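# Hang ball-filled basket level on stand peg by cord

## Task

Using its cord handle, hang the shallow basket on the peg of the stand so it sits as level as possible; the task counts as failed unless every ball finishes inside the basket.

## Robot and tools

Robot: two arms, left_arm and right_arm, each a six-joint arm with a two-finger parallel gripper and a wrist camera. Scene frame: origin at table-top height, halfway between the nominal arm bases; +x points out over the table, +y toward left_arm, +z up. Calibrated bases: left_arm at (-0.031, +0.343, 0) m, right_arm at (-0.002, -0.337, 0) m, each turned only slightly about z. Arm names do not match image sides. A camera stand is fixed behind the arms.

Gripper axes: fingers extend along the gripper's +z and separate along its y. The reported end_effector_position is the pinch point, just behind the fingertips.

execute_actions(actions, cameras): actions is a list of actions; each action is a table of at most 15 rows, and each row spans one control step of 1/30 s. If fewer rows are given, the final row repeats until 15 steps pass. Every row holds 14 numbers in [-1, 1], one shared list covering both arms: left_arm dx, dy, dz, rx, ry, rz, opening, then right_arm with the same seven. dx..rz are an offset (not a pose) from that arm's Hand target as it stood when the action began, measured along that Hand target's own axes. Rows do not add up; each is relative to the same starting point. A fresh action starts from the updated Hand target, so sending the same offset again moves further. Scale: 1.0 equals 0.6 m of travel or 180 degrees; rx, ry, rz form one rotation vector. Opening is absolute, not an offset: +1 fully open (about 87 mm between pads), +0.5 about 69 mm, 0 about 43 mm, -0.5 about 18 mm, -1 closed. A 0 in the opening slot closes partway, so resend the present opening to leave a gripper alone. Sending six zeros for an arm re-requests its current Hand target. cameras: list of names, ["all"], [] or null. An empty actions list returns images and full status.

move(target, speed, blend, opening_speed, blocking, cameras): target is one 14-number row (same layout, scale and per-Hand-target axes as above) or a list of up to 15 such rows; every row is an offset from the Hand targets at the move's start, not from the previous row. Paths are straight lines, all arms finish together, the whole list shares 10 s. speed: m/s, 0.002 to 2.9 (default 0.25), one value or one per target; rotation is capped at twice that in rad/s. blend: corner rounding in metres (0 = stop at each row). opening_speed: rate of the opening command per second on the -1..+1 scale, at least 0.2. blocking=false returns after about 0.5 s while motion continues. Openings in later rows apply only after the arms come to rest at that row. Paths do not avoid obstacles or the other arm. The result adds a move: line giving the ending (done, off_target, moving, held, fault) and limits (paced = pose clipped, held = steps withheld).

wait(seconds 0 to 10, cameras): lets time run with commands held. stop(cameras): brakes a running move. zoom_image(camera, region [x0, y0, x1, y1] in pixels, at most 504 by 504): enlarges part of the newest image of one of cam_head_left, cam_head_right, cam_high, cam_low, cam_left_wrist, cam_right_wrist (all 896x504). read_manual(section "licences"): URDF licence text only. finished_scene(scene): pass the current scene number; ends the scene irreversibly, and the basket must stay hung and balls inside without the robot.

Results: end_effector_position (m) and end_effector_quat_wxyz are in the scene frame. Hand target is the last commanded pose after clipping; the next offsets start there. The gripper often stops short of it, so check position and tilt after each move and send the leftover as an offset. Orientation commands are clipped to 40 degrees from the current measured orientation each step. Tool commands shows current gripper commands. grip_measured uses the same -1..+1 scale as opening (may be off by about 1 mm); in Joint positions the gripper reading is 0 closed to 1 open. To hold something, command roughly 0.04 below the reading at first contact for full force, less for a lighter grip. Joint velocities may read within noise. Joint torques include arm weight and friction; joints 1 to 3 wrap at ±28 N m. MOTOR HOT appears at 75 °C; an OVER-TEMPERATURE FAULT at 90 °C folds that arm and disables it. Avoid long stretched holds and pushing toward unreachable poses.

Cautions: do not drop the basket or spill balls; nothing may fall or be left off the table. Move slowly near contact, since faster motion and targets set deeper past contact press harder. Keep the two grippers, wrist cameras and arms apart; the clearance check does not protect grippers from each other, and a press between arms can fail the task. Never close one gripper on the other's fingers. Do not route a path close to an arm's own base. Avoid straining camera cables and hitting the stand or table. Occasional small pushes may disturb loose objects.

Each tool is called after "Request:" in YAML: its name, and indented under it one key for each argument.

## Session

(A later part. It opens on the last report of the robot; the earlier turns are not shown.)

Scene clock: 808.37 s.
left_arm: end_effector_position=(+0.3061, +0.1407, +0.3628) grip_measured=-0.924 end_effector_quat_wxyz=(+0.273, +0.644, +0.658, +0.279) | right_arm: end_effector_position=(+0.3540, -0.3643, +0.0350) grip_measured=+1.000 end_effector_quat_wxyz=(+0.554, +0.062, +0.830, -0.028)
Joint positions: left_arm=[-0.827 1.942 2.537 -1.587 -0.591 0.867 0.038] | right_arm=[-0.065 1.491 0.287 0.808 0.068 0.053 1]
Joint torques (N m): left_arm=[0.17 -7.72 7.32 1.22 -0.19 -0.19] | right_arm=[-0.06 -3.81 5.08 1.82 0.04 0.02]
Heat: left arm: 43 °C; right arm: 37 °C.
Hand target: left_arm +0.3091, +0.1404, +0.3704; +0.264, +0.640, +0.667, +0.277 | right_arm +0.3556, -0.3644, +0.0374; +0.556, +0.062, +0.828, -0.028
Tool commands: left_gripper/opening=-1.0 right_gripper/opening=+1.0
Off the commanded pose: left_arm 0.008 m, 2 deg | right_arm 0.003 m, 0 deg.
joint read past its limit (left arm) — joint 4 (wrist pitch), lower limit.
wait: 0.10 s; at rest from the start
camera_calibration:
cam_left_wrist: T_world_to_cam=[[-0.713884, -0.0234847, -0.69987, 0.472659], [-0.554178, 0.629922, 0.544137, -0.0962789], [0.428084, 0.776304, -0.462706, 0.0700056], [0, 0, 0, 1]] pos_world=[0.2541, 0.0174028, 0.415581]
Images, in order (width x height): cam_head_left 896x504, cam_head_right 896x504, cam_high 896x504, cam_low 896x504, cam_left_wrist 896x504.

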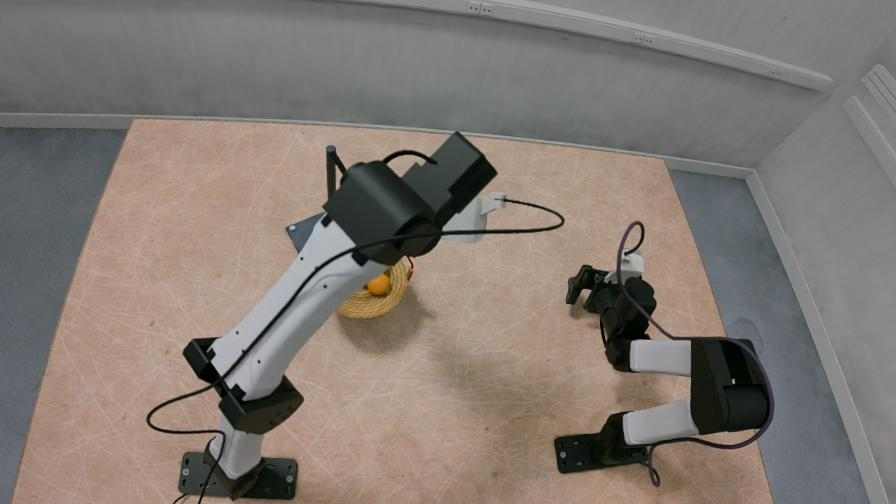

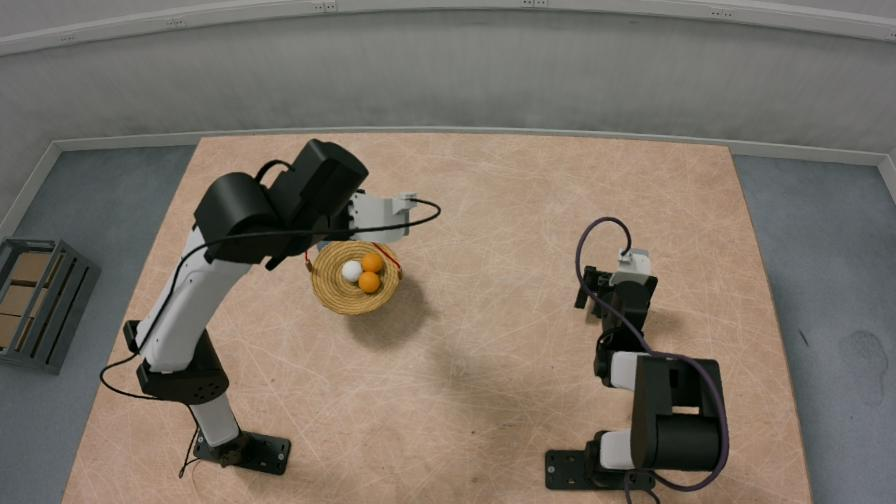

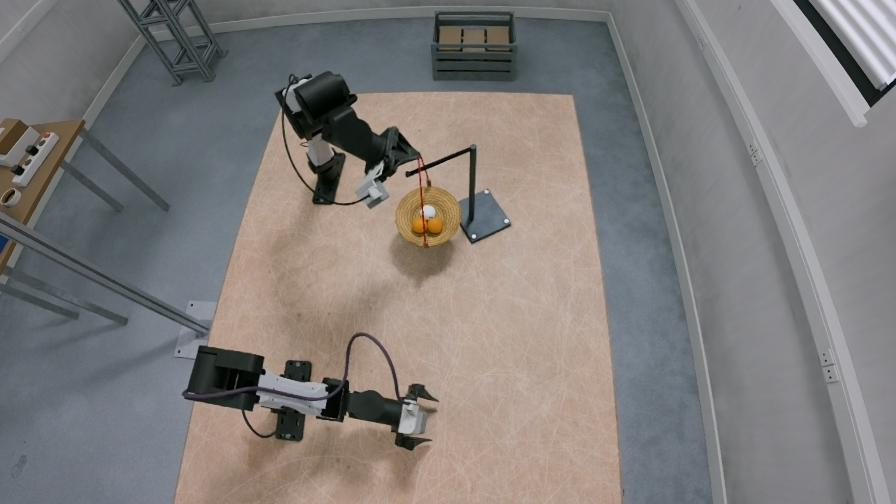

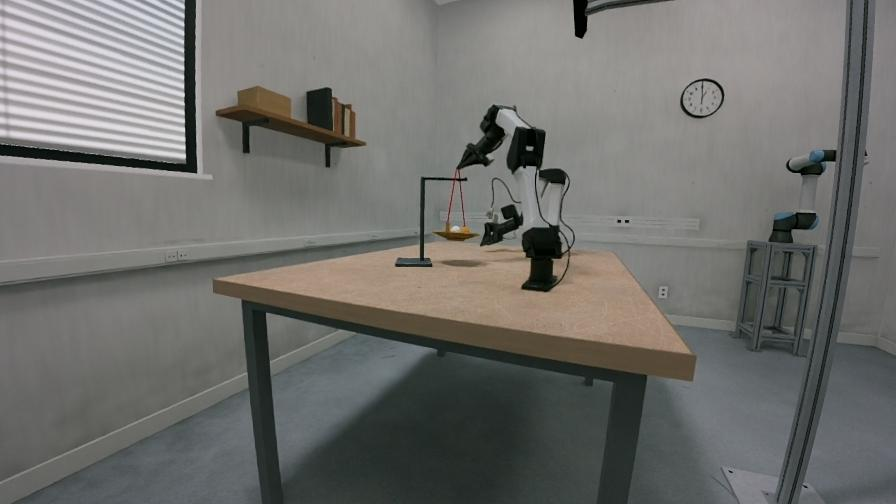

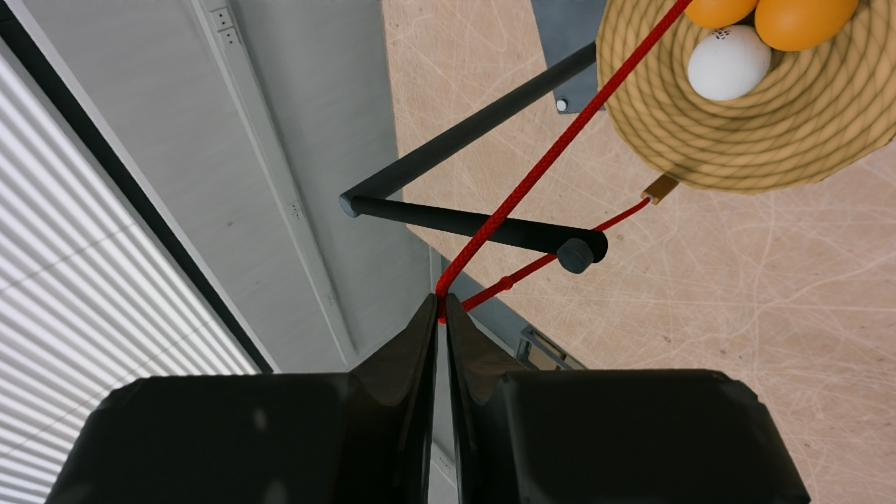

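Request:
move:
  target: [-0.0005,-0.0235,0.0355,0,0,0,-1,0,0,0,0,0,0,1]
  speed: 0.05
  cameras: ["cam_left_wrist","cam_high","cam_low"]

Request:
zoom_image:
  camera: "cam_left_wrist"
  region: [420, 180, 600, 320]

Request:
zoom_image:
  camera: "cam_high"
  region: [395, 130, 485, 190]

Request:
zoom_image:
  camera: "cam_low"
  region: [415, 150, 495, 200]

Scene clock: 872.73 s.
left_arm: end_effector_position=(+0.3126, +0.1380, +0.3363) grip_measured=-0.924 end_effector_quat_wxyz=(+0.242, +0.653, +0.662, +0.276) | right_arm: end_effector_position=(+0.3540, -0.3643, +0.0350) grip_measured=+1.000 end_effector_quat_wxyz=(+0.554, +0.062, +0.830, -0.028)
Joint positions: left_arm=[-0.813 1.942 2.429 -1.543 -0.575 0.863 0.038] | right_arm=[-0.065 1.491 0.287 0.808 0.068 0.053 1]
Joint torques (N m): left_arm=[0.34 -10.82 4.23 1.35 -0.15 -0.34] | right_arm=[-0.03 -3.78 5.04 1.82 0.05 0.02]
Heat: left arm: 41 °C; right arm: 37 °C.
Hand target: left_arm +0.3141, +0.1404, +0.3452; +0.263, +0.640, +0.667, +0.277 | right_arm +0.3556, -0.3644, +0.0374; +0.556, +0.062, +0.828, -0.028
Off the commanded pose: left_arm 0.010 m, 3 deg | right_arm 0.003 m, 0 deg.
move: off_target (left_arm)
camera_calibration:
cam_left_wrist: T_world_to_cam=[[-0.749462, -0.00419313, -0.662034, 0.454298], [-0.529729, 0.603604, 0.595861, -0.0979021], [0.397108, 0.797273, -0.454599, 0.0611205], [0, 0, 0, 1]] pos_world=[0.264346, 0.0122692, 0.386882]
Images, in order (width x height): cam_high 896x504, cam_low 896x504, cam_left_wrist 896x504.

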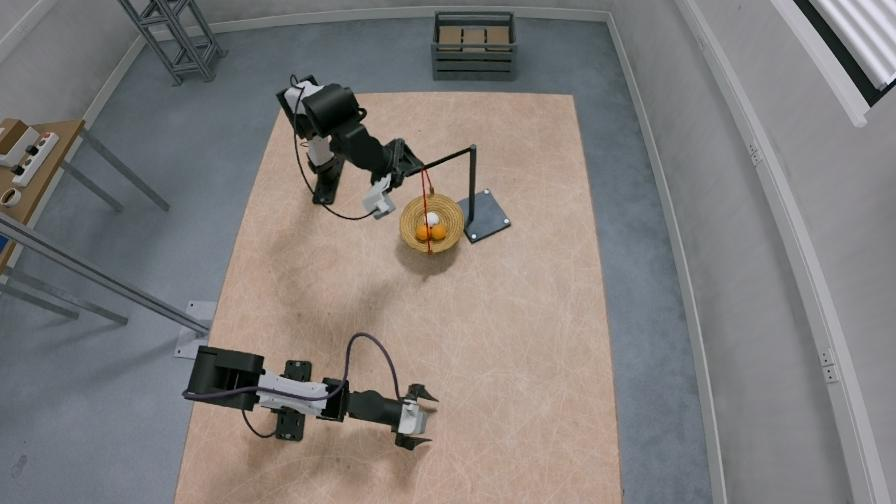

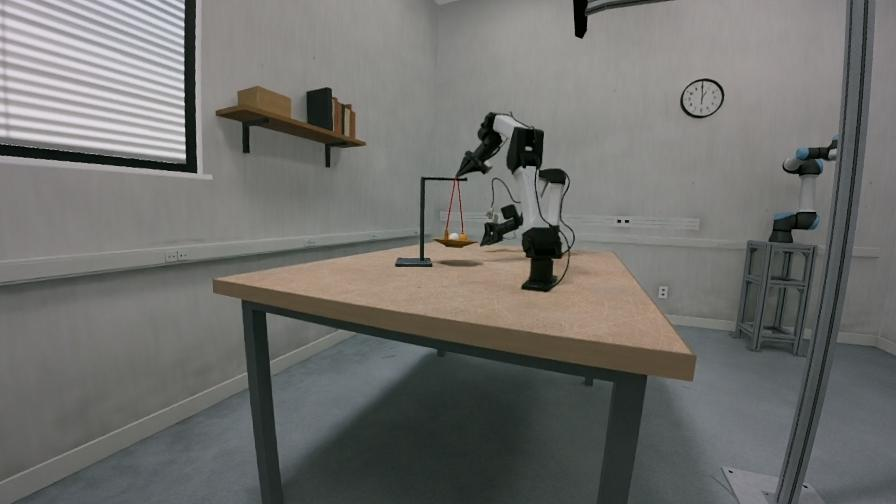

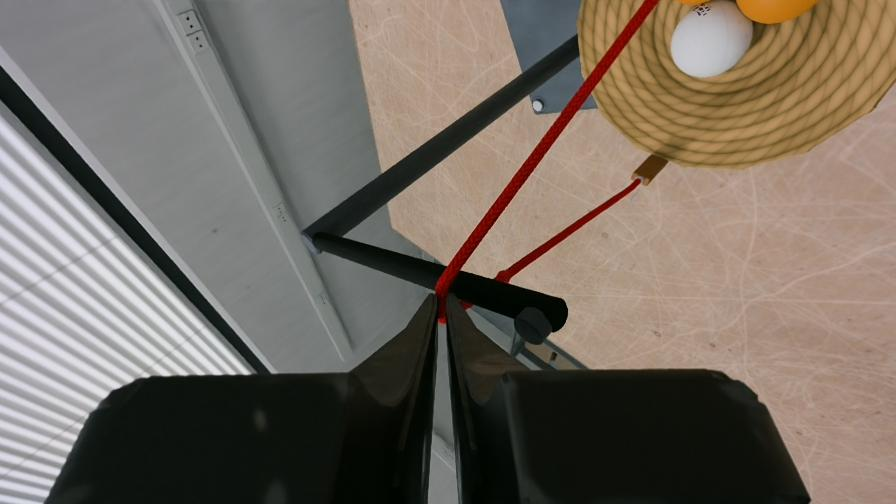

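Scaled by 2.800 from the camera's 896x504 image, which has a finer 1280x720 frame.

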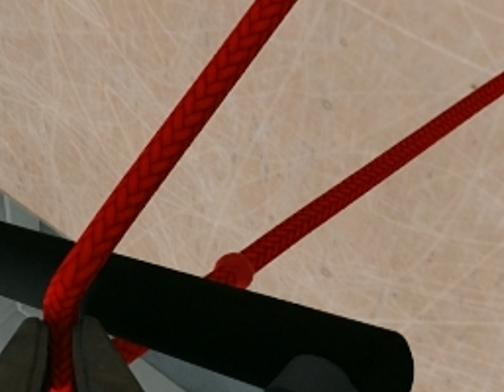

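Scaled by 5.600 from the camera's 896x504 image, which has a finer 1280x720 frame.

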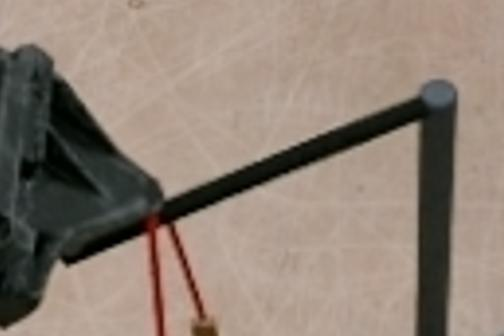

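Scaled by 6.300 from the camera's 896x504 image, which has a finer 1280x720 frame.

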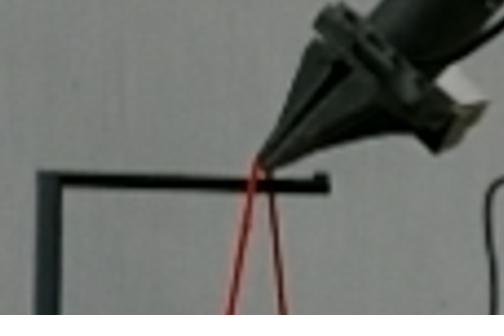

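Request:
zoom_image:
  camera: "cam_high"
  region: [400, 150, 445, 180]

Request:
zoom_image:
  camera: "cam_left_wrist"
  region: [415, 240, 505, 340]

Request:
zoom_image:
  camera: "cam_low"
  region: [440, 160, 480, 190]

Scaled by 11.200 from the camera's 896x504 image, which has a finer 1280x720 frame.

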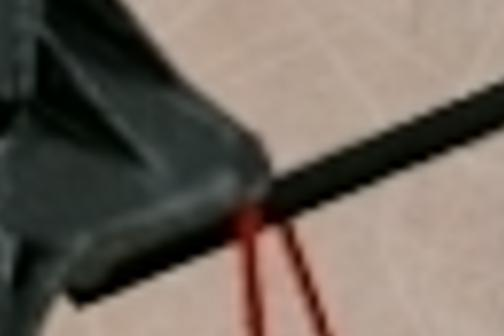

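Scaled by 5.040 from the camera's 896x504 image, which has a finer 1280x720 frame.

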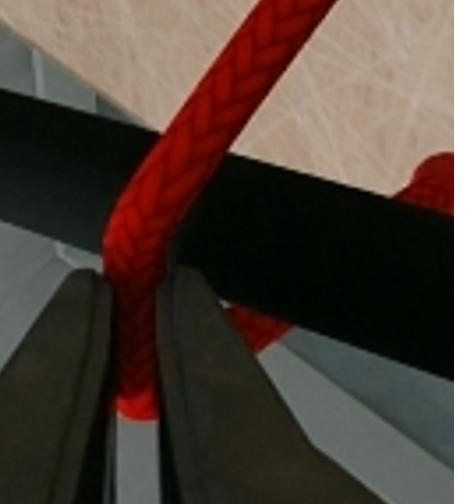

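Scaled by 12.600 from the camera's 896x504 image, which has a finer 1280x720 frame.

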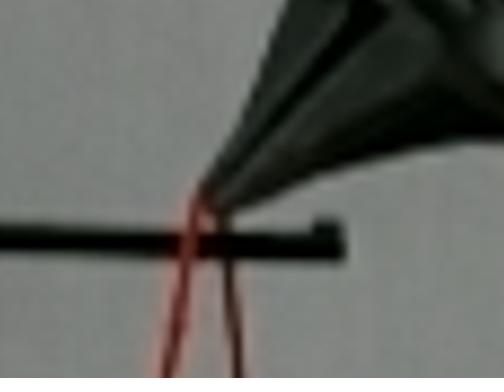

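Request:
move:
  target: [0.0068,-0.0060,0.0030,0,0,0,-1,0,0,0,0,0,0,1]
  speed: 0.04
  cameras: ["cam_left_wrist","cam_high","cam_low"]

Request:
zoom_image:
  camera: "cam_left_wrist"
  region: [415, 240, 505, 340]

Request:
zoom_image:
  camera: "cam_high"
  region: [400, 150, 445, 180]

Request:
zoom_image:
  camera: "cam_low"
  region: [440, 160, 480, 190]

Scene clock: 989.90 s.
left_arm: end_effector_position=(+0.3135, +0.1384, +0.3331) grip_measured=-0.924 end_effector_quat_wxyz=(+0.249, +0.649, +0.663, +0.277) | right_arm: end_effector_position=(+0.3540, -0.3643, +0.0350) grip_measured=+1.000 end_effector_quat_wxyz=(+0.554, +0.062, +0.830, -0.028)
Joint positions: left_arm=[-0.812 1.906 2.351 -1.487 -0.579 0.862 0.038] | right_arm=[-0.065 1.491 0.287 0.808 0.068 0.053 1]
Joint torques (N m): left_arm=[0.64 -11.32 3.73 1.29 -0.13 -0.33] | right_arm=[-0.05 -3.79 5.11 1.81 0.05 0.01]
Heat: left arm: 45 °C; right arm: 37 °C.
Hand target: left_arm +0.3128, +0.1444, +0.3415; +0.264, +0.640, +0.667, +0.277 | right_arm +0.3556, -0.3644, +0.0374; +0.556, +0.062, +0.828, -0.028
Off the commanded pose: left_arm 0.010 m, 2 deg | right_arm 0.003 m, 0 deg.
move: done
camera_calibration:
cam_left_wrist: T_world_to_cam=[[-0.741253, -0.0128166, -0.671103, 0.454653], [-0.538958, 0.607307, 0.583697, -0.0892923], [0.400085, 0.794364, -0.457076, 0.0593846], [0, 0, 0, 1]] pos_world=[0.265129, 0.012882, 0.384382]
Images, in order (width x height): cam_high 896x504, cam_low 896x504, cam_left_wrist 896x504.

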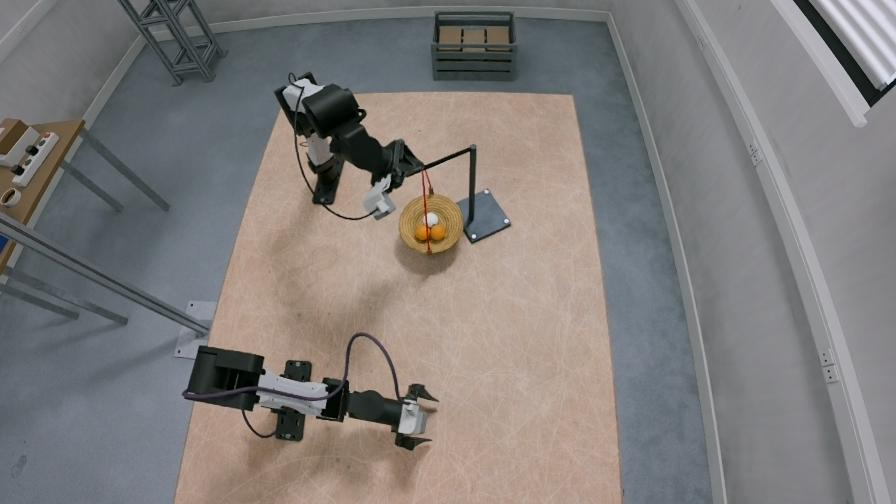

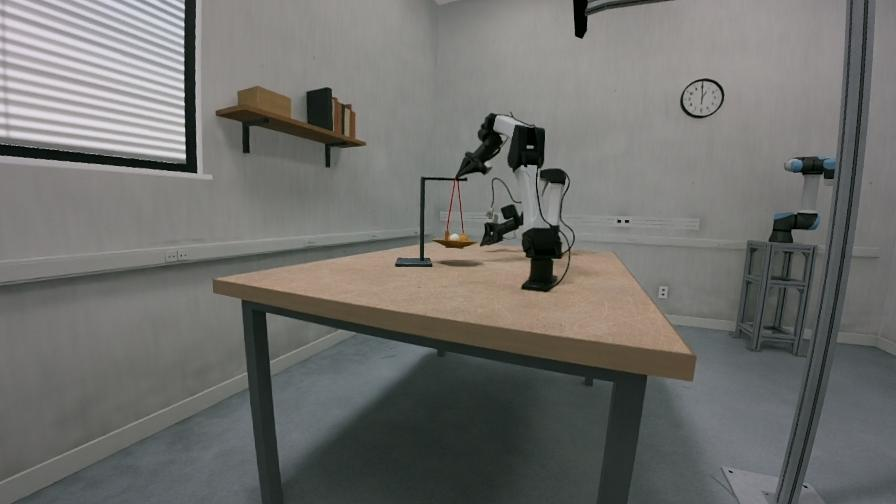

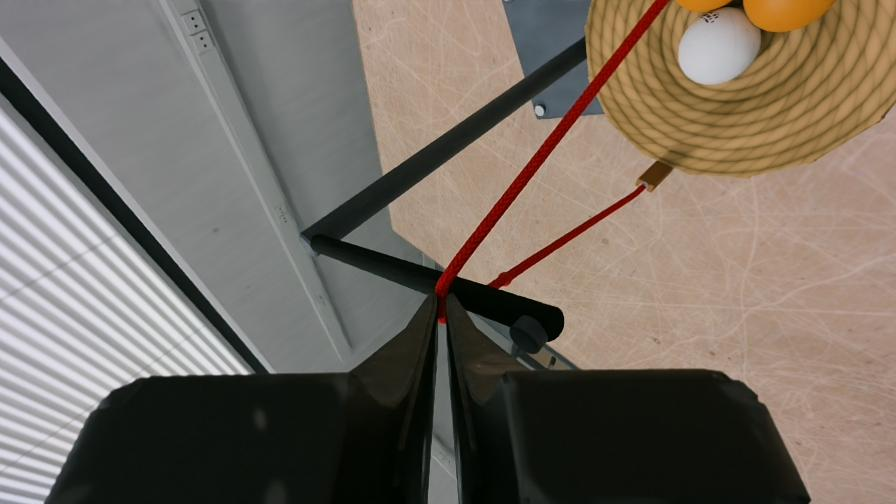

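Scaled by 5.040 from the camera's 896x504 image, which has a finer 1280x720 frame.

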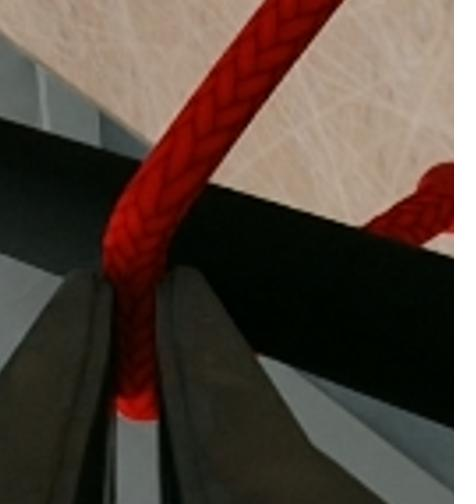

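Scaled by 11.200 from the camera's 896x504 image, which has a finer 1280x720 frame.

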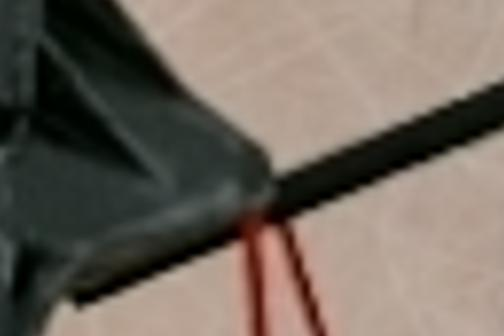

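Scaled by 12.600 from the camera's 896x504 image, which has a finer 1280x720 frame.

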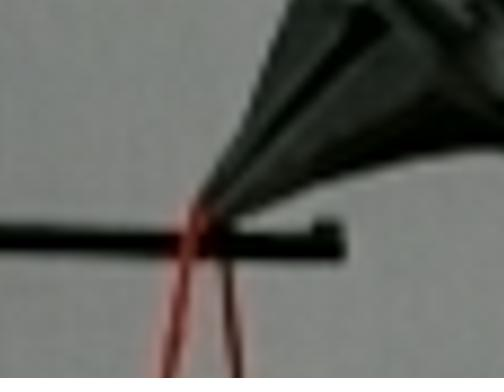

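Request:
move:
  target: [0.0101,-0.0038,0.0009,0,0,0,-1,0,0,0,0,0,0,1]
  speed: 0.04
  cameras: ["cam_left_wrist","cam_high","cam_low"]

Request:
zoom_image:
  camera: "cam_left_wrist"
  region: [415, 240, 505, 340]

Request:
zoom_image:
  camera: "cam_high"
  region: [400, 150, 445, 180]

Request:
zoom_image:
  camera: "cam_low"
  region: [440, 160, 480, 190]

Scene clock: 1012.00 s.
left_arm: end_effector_position=(+0.3132, +0.1391, +0.3329) grip_measured=-0.924 end_effector_quat_wxyz=(+0.261, +0.646, +0.664, +0.274) | right_arm: end_effector_position=(+0.3540, -0.3643, +0.0350) grip_measured=+1.000 end_effector_quat_wxyz=(+0.554, +0.062, +0.830, -0.028)
Joint positions: left_arm=[-0.809 1.866 2.286 -1.435 -0.572 0.865 0.038] | right_arm=[-0.065 1.491 0.287 0.808 0.068 0.053 1]
Joint torques (N m): left_arm=[1.03 -11.21 3.81 1.09 -0.15 -0.23] | right_arm=[-0.05 -3.77 5.07 1.81 0.06 0.02]
Heat: left arm: 44 °C; right arm: 37 °C.
Hand target: left_arm +0.3112, +0.1504, +0.3396; +0.264, +0.640, +0.667, +0.277 | right_arm +0.3556, -0.3644, +0.0374; +0.556, +0.062, +0.828, -0.028
Off the commanded pose: left_arm 0.013 m, 1 deg | right_arm 0.003 m, 0 deg.
move: off_target (left_arm)
camera_calibration:
cam_left_wrist: T_world_to_cam=[[-0.732542, -0.0257671, -0.680234, 0.456388], [-0.544527, 0.62185, 0.562844, -0.0831294], [0.408501, 0.782713, -0.469562, 0.0620281], [0, 0, 0, 1]] pos_world=[0.263719, 0.0149036, 0.386366]
Images, in order (width x height): cam_high 896x504, cam_low 896x504, cam_left_wrist 896x504.

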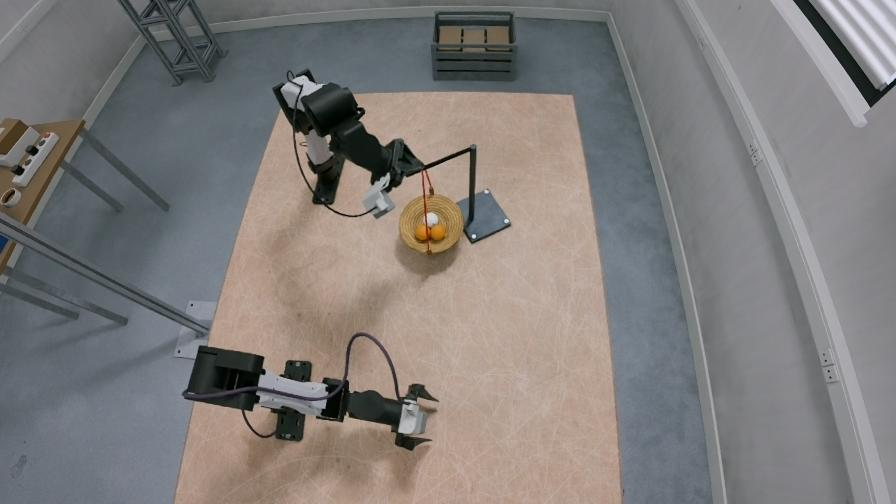

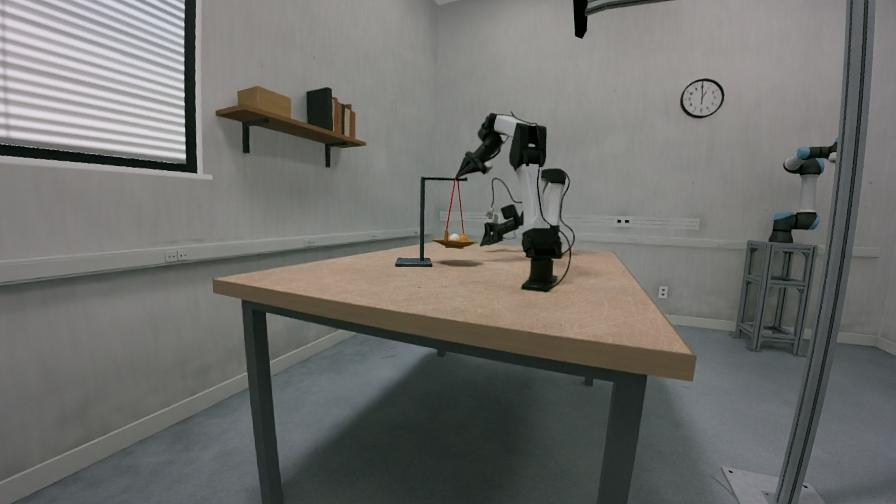

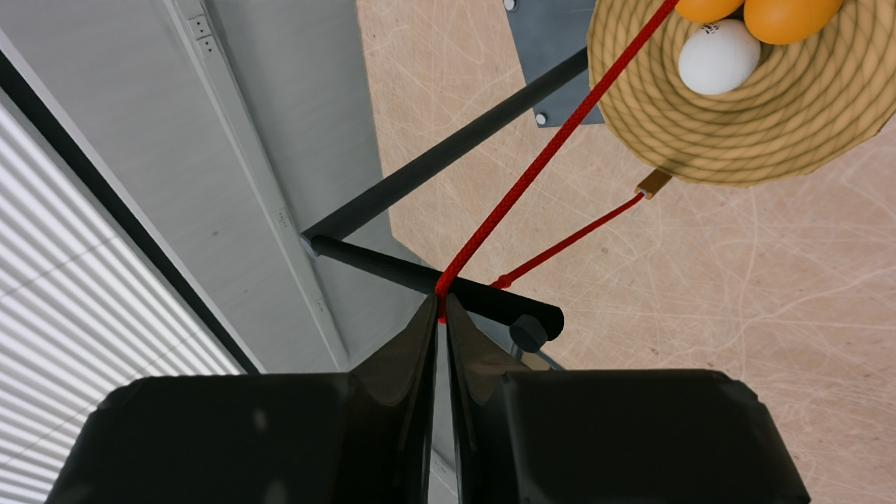

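Scaled by 5.040 from the camera's 896x504 image, which has a finer 1280x720 frame.

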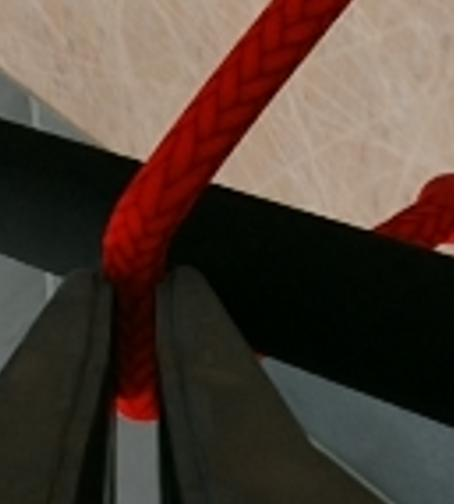

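Scaled by 11.200 from the camera's 896x504 image, which has a finer 1280x720 frame.

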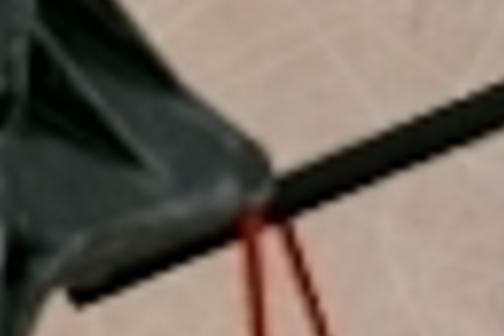

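Scaled by 12.600 from the camera's 896x504 image, which has a finer 1280x720 frame.

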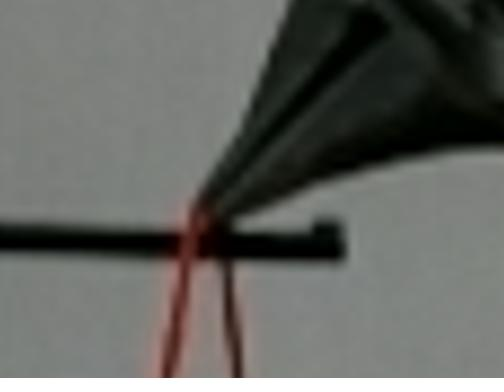

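Request:
move:
  target: [0.0080,-0.0020,-0.0003,0,0,0,-1,0,0,0,0,0,0,1]
  speed: 0.04
  cameras: []

Scene clock: 1022.13 s.
left_arm: end_effector_position=(+0.3137, +0.1457, +0.3318) grip_measured=-0.924 end_effector_quat_wxyz=(+0.259, +0.643, +0.666, +0.275) | right_arm: end_effector_position=(+0.3540, -0.3643, +0.0350) grip_measured=+1.000 end_effector_quat_wxyz=(+0.554, +0.062, +0.830, -0.028)
Joint positions: left_arm=[-0.796 1.841 2.246 -1.416 -0.569 0.872 0.038] | right_arm=[-0.065 1.491 0.287 0.808 0.068 0.053 1]
Joint torques (N m): left_arm=[0.65 -11.03 4.03 1.09 -0.13 -0.23] | right_arm=[-0.06 -3.81 5.12 1.82 0.05 0.02]
Heat: left arm: 44 °C; right arm: 37 °C.
Hand target: left_arm +0.3101, +0.1552, +0.3388; +0.263, +0.640, +0.667, +0.277 | right_arm +0.3556, -0.3644, +0.0374; +0.556, +0.062, +0.828, -0.028
Off the commanded pose: left_arm 0.012 m, 1 deg | right_arm 0.003 m, 0 deg.
move: off_target (left_arm)
No camera images: "cameras" was empty.

Request:
wait:
  seconds: 0.3
  cameras: ["cam_left_wrist","cam_high","cam_low"]

Request:
zoom_image:
  camera: "cam_left_wrist"
  region: [415, 240, 505, 340]

Request:
zoom_image:
  camera: "cam_high"
  region: [400, 150, 445, 180]

Request:
zoom_image:
  camera: "cam_low"
  region: [440, 160, 480, 190]

Scene clock: 1029.47 s.
left_arm: end_effector_position=(+0.3137, +0.1458, +0.3319) grip_measured=-0.924 end_effector_quat_wxyz=(+0.259, +0.644, +0.665, +0.275) | right_arm: end_effector_position=(+0.3540, -0.3643, +0.0350) grip_measured=+1.000 end_effector_quat_wxyz=(+0.554, +0.062, +0.830, -0.028)
Joint positions: left_arm=[-0.796 1.841 2.246 -1.416 -0.569 0.873 0.038] | right_arm=[-0.065 1.491 0.287 0.808 0.068 0.053 1]
Joint torques (N m): left_arm=[0.59 -11.07 4.1 1.1 -0.12 -0.26] | right_arm=[-0.01 -3.74 5.08 1.82 0.05 0]
Heat: left arm: 44 °C; right arm: 37 °C.
Hand target: left_arm +0.3101, +0.1552, +0.3388; +0.263, +0.640, +0.667, +0.277 | right_arm +0.3556, -0.3644, +0.0374; +0.556, +0.062, +0.828, -0.028
Tool commands: left_gripper/opening=-1.0 right_gripper/opening=+1.0
Off the commanded pose: left_arm 0.012 m, 1 deg | right_arm 0.003 m, 0 deg.
wait: 0.30 s; at rest from the start
camera_calibration:
cam_left_wrist: T_world_to_cam=[[-0.732128, -0.029557, -0.680526, 0.456697], [-0.548801, 0.617392, 0.5636, -0.0846793], [0.403493, 0.7861, -0.468231, 0.0566996], [0, 0, 0, 1]] pos_world=[0.26501, 0.0212074, 0.385068]
Images, in order (width x height): cam_high 896x504, cam_low 896x504, cam_left_wrist 896x504.

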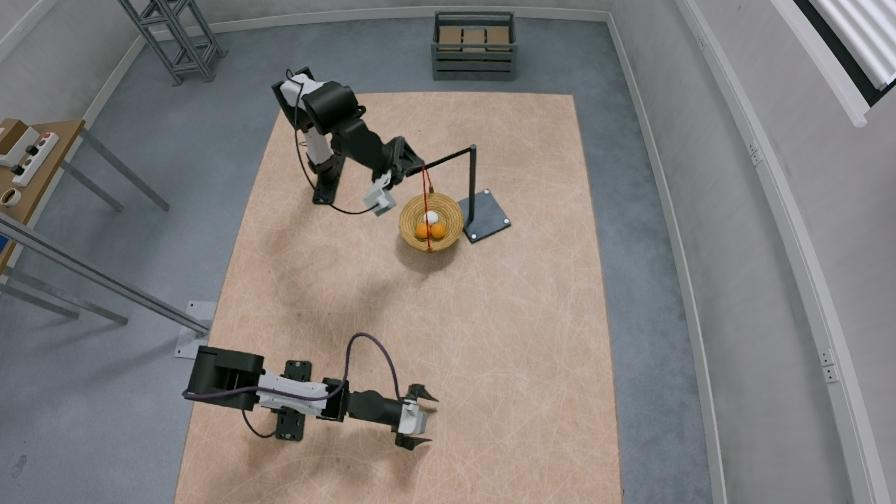

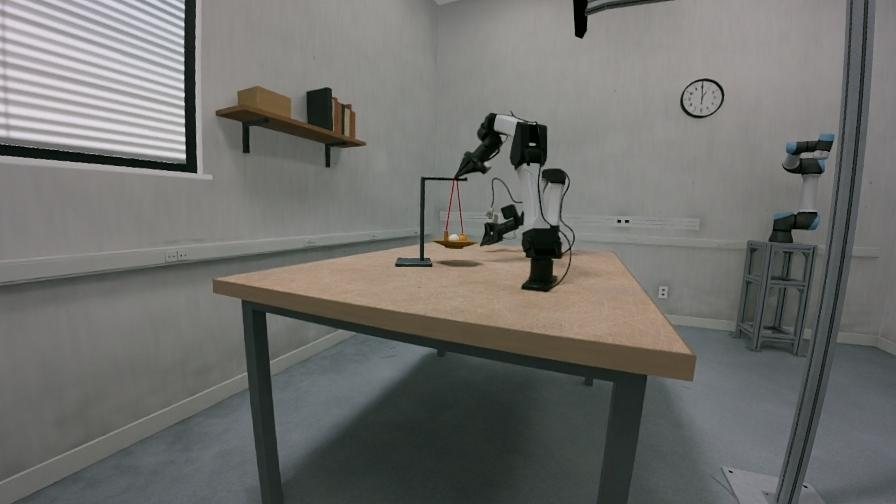

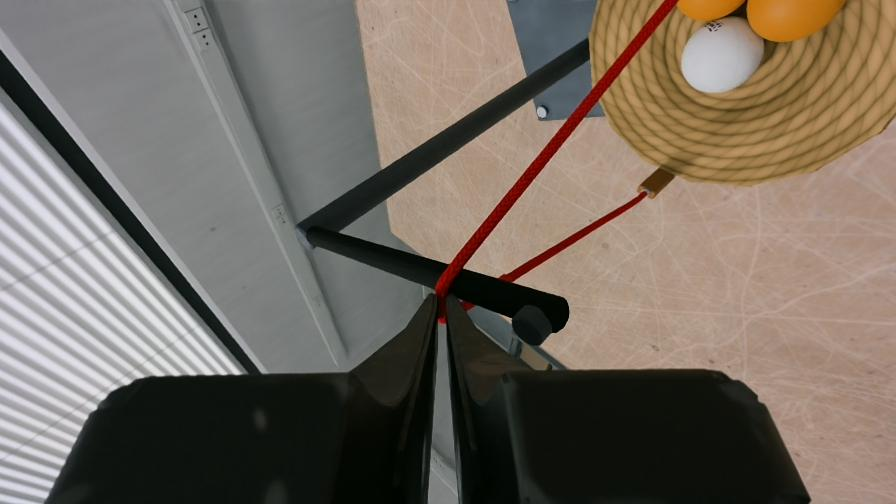

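Scaled by 5.040 from the camera's 896x504 image, which has a finer 1280x720 frame.

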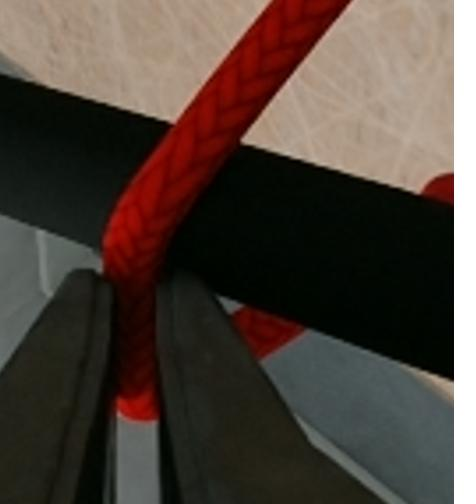

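Scaled by 11.200 from the camera's 896x504 image, which has a finer 1280x720 frame.

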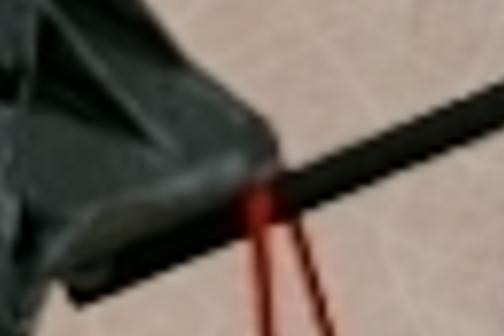

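Scaled by 12.600 from the camera's 896x504 image, which has a finer 1280x720 frame.

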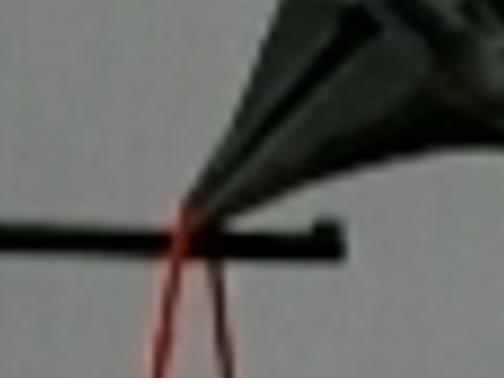

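Request:
move:
  target: [-0.0178,0.0066,0.0065,0,0,0,-1,0,0,0,0,0,0,1]
  speed: 0.03
  cameras: []

Scene clock: 1059.73 s.
left_arm: end_effector_position=(+0.3134, +0.1460, +0.3328) grip_measured=-0.924 end_effector_quat_wxyz=(+0.254, +0.646, +0.665, +0.276) | right_arm: end_effector_position=(+0.3540, -0.3643, +0.0350) grip_measured=+1.000 end_effector_quat_wxyz=(+0.554, +0.062, +0.830, -0.028)
Joint positions: left_arm=[-0.796 1.856 2.275 -1.441 -0.569 0.873 0.038] | right_arm=[-0.065 1.491 0.287 0.808 0.068 0.053 1]
Joint torques (N m): left_arm=[-0.03 -7.39 7.99 1.09 -0.15 -0.31] | right_arm=[-0.03 -3.77 5.11 1.81 0.04 0]
Heat: left arm: 46 °C; right arm: 37 °C.
Hand target: left_arm +0.3161, +0.1448, +0.3388; +0.263, +0.640, +0.667, +0.277 | right_arm +0.3556, -0.3644, +0.0374; +0.556, +0.062, +0.828, -0.028
Off the commanded pose: left_arm 0.007 m, 1 deg | right_arm 0.003 m, 0 deg.
move: done
No camera images: "cameras" was empty.

Request:
move:
  target: [-0.0089,0.0033,0.0033,0,0,0,-1,0,0,0,0,0,0,1]
  speed: 0.03
  cameras: []

Request:
move:
  target: [-0.0045,0.0015,0.0015,0,0,0,-1,0,0,0,0,0,0,1]
  speed: 0.03
  cameras: []

Scene clock: 1065.00 s.
left_arm: end_effector_position=(+0.3159, +0.1432, +0.3335) grip_measured=-0.924 end_effector_quat_wxyz=(+0.252, +0.647, +0.665, +0.276) | right_arm: end_effector_position=(+0.3540, -0.3643, +0.0350) grip_measured=+1.000 end_effector_quat_wxyz=(+0.554, +0.062, +0.830, -0.028)
Joint positions: left_arm=[-0.796 1.887 2.324 -1.465 -0.569 0.873 0.038] | right_arm=[-0.065 1.491 0.287 0.808 0.068 0.053 1]
Joint torques (N m): left_arm=[-0.32 -7.34 7.69 1.16 -0.18 -0.36] | right_arm=[-0.05 -3.81 5.07 1.82 0.05 0.01]
Heat: left arm: 45 °C; right arm: 37 °C.
Hand target: left_arm +0.3191, +0.1396, +0.3389; +0.264, +0.640, +0.667, +0.277 | right_arm +0.3556, -0.3644, +0.0374; +0.556, +0.062, +0.828, -0.028
Off the commanded pose: left_arm 0.007 m, 2 deg | right_arm 0.003 m, 0 deg.
move: done
No camera images: "cameras" was empty.

Scene clock: 1065.77 s.
left_arm: end_effector_position=(+0.3179, +0.1411, +0.3335) grip_measured=-0.924 end_effector_quat_wxyz=(+0.251, +0.647, +0.665, +0.276) | right_arm: end_effector_position=(+0.3540, -0.3643, +0.0350) grip_measured=+1.000 end_effector_quat_wxyz=(+0.554, +0.062, +0.830, -0.028)
Joint positions: left_arm=[-0.796 1.904 2.349 -1.474 -0.569 0.873 0.038] | right_arm=[-0.065 1.491 0.287 0.808 0.068 0.053 1]
Joint torques (N m): left_arm=[-0.68 -7.42 7.79 1.17 -0.2 -0.37] | right_arm=[-0.03 -3.75 5.05 1.81 0.05 0.02]
Heat: left arm: 45 °C; right arm: 37 °C.
Hand target: left_arm +0.3205, +0.1368, +0.3387; +0.263, +0.640, +0.667, +0.277 | right_arm +0.3556, -0.3644, +0.0374; +0.556, +0.062, +0.828, -0.028
Off the commanded pose: left_arm 0.007 m, 2 deg | right_arm 0.003 m, 0 deg.
move: done
No camera images: "cameras" was empty.

Request:
move:
  target: [0.0107,-0.0123,-0.0115,0,0,0,-1,0,0,0,0,0,0,1]
  speed: 0.03
  cameras: []

Scene clock: 1093.03 s.
left_arm: end_effector_position=(+0.3167, +0.1401, +0.3328) grip_measured=-0.924 end_effector_quat_wxyz=(+0.253, +0.645, +0.664, +0.281) | right_arm: end_effector_position=(+0.3540, -0.3643, +0.0350) grip_measured=+1.000 end_effector_quat_wxyz=(+0.554, +0.062, +0.830, -0.028)
Joint positions: left_arm=[-0.805 1.892 2.32 -1.455 -0.585 0.868 0.038] | right_arm=[-0.065 1.491 0.287 0.808 0.068 0.053 1]
Joint torques (N m): left_arm=[-0.66 -11.29 3.77 1.14 -0.08 -0.47] | right_arm=[-0.09 -3.79 5.07 1.82 0.05 0.01]
Heat: left arm: 42 °C; right arm: 37 °C.
Hand target: left_arm +0.3102, +0.1429, +0.3384; +0.263, +0.640, +0.667, +0.277 | right_arm +0.3556, -0.3644, +0.0374; +0.556, +0.062, +0.828, -0.028
Off the commanded pose: left_arm 0.009 m, 1 deg | right_arm 0.003 m, 0 deg.
move: done
No camera images: "cameras" was empty.

Request:
move:
  target: [0.0030,-0.0048,-0.0020,0,0,0,-1,0,0,0,0,0,0,1]
  speed: 0.02
  cameras: ["cam_left_wrist","cam_high","cam_low"]

Request:
zoom_image:
  camera: "cam_left_wrist"
  region: [415, 240, 505, 340]

Request:
zoom_image:
  camera: "cam_high"
  region: [400, 150, 445, 180]

Request:
zoom_image:
  camera: "cam_low"
  region: [440, 160, 480, 190]

Scene clock: 1104.60 s.
left_arm: end_effector_position=(+0.3159, +0.1397, +0.3327) grip_measured=-0.924 end_effector_quat_wxyz=(+0.259, +0.643, +0.663, +0.281) | right_arm: end_effector_position=(+0.3540, -0.3643, +0.0350) grip_measured=+1.000 end_effector_quat_wxyz=(+0.554, +0.062, +0.830, -0.028)
Joint positions: left_arm=[-0.807 1.872 2.286 -1.429 -0.586 0.867 0.038] | right_arm=[-0.065 1.491 0.287 0.808 0.068 0.053 1]
Joint torques (N m): left_arm=[-0.76 -11.28 3.69 1.05 -0.11 -0.51] | right_arm=[-0.09 -3.84 5.12 1.83 0.05 0.02]
Heat: left arm: 43 °C; right arm: 37 °C.
Hand target: left_arm +0.3071, +0.1445, +0.3373; +0.264, +0.640, +0.667, +0.277 | right_arm +0.3556, -0.3644, +0.0374; +0.556, +0.062, +0.828, -0.028
Off the commanded pose: left_arm 0.011 m, 1 deg | right_arm 0.003 m, 0 deg.
move: off_target (left_arm)
camera_calibration:
cam_left_wrist: T_world_to_cam=[[-0.726344, -0.0243081, -0.686902, 0.458251], [-0.554218, 0.611805, 0.564391, -0.0779543], [0.406531, 0.790635, -0.457853, 0.0559465], [0, 0, 0, 1]] pos_world=[0.2669, 0.0145987, 0.384385]
Images, in order (width x height): cam_high 896x504, cam_low 896x504, cam_left_wrist 896x504.

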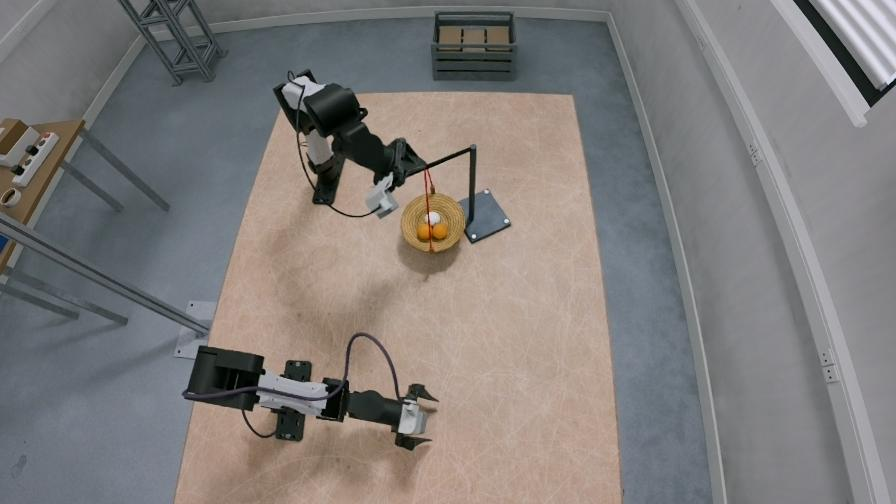

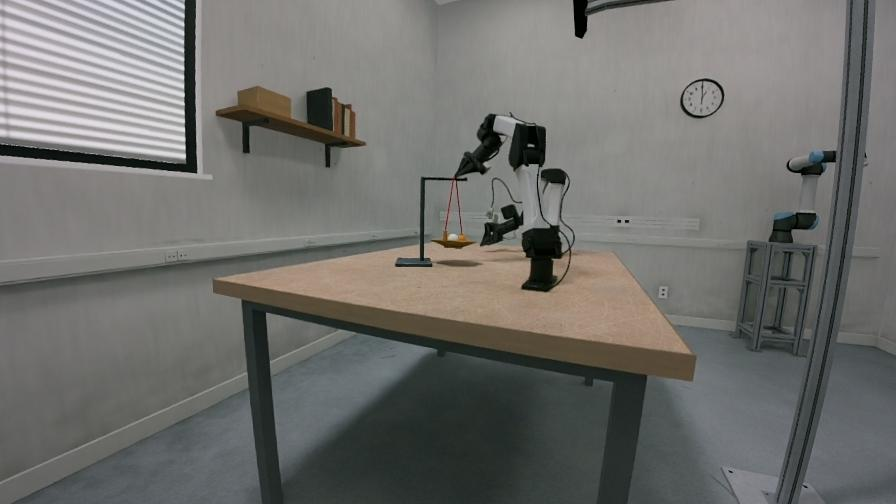

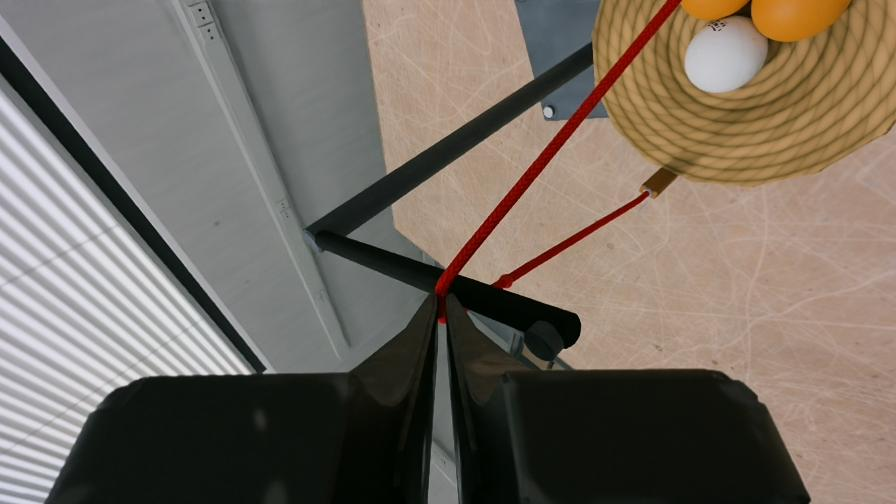

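Scaled by 5.040 from the camera's 896x504 image, which has a finer 1280x720 frame.

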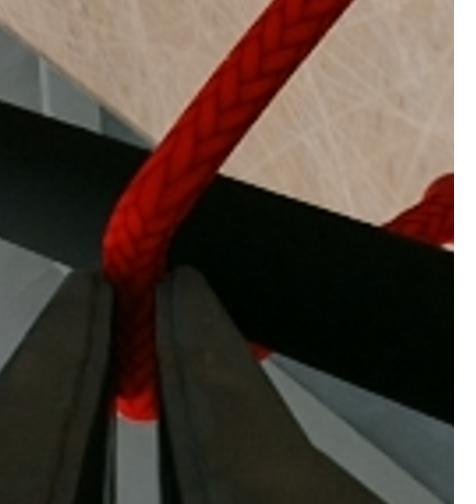

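Scaled by 11.200 from the camera's 896x504 image, which has a finer 1280x720 frame.

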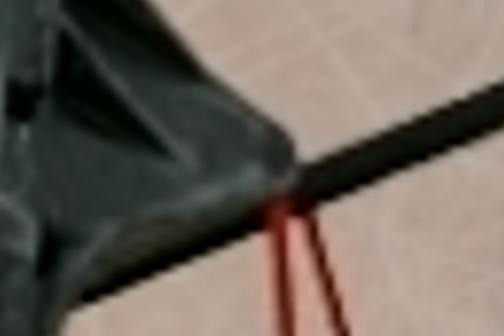

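Scaled by 12.600 from the camera's 896x504 image, which has a finer 1280x720 frame.

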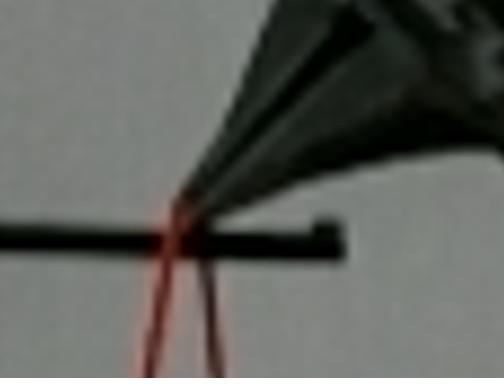

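Request:
move:
  target: [0.0062,-0.0057,-0.0033,0,0,0,-1,0,0,0,0,0,0,1]
  speed: 0.02
  cameras: []

Scene clock: 1121.10 s.
left_arm: end_effector_position=(+0.3132, +0.1417, +0.3320) grip_measured=-0.924 end_effector_quat_wxyz=(+0.263, +0.641, +0.664, +0.280) | right_arm: end_effector_position=(+0.3540, -0.3643, +0.0350) grip_measured=+1.000 end_effector_quat_wxyz=(+0.554, +0.062, +0.830, -0.028)
Joint positions: left_arm=[-0.809 1.844 2.241 -1.406 -0.587 0.864 0.038] | right_arm=[-0.065 1.491 0.287 0.808 0.068 0.053 1]
Joint torques (N m): left_arm=[-0.69 -11.17 3.93 0.92 -0.11 -0.49] | right_arm=[-0.05 -3.81 5.09 1.82 0.04 0.02]
Heat: left arm: 43 °C; right arm: 37 °C.
Hand target: left_arm +0.3032, +0.1481, +0.3363; +0.263, +0.640, +0.667, +0.277 | right_arm +0.3556, -0.3644, +0.0374; +0.556, +0.062, +0.828, -0.028
Off the commanded pose: left_arm 0.013 m, 1 deg | right_arm 0.003 m, 0 deg.
move: off_target (left_arm)
No camera images: "cameras" was empty.


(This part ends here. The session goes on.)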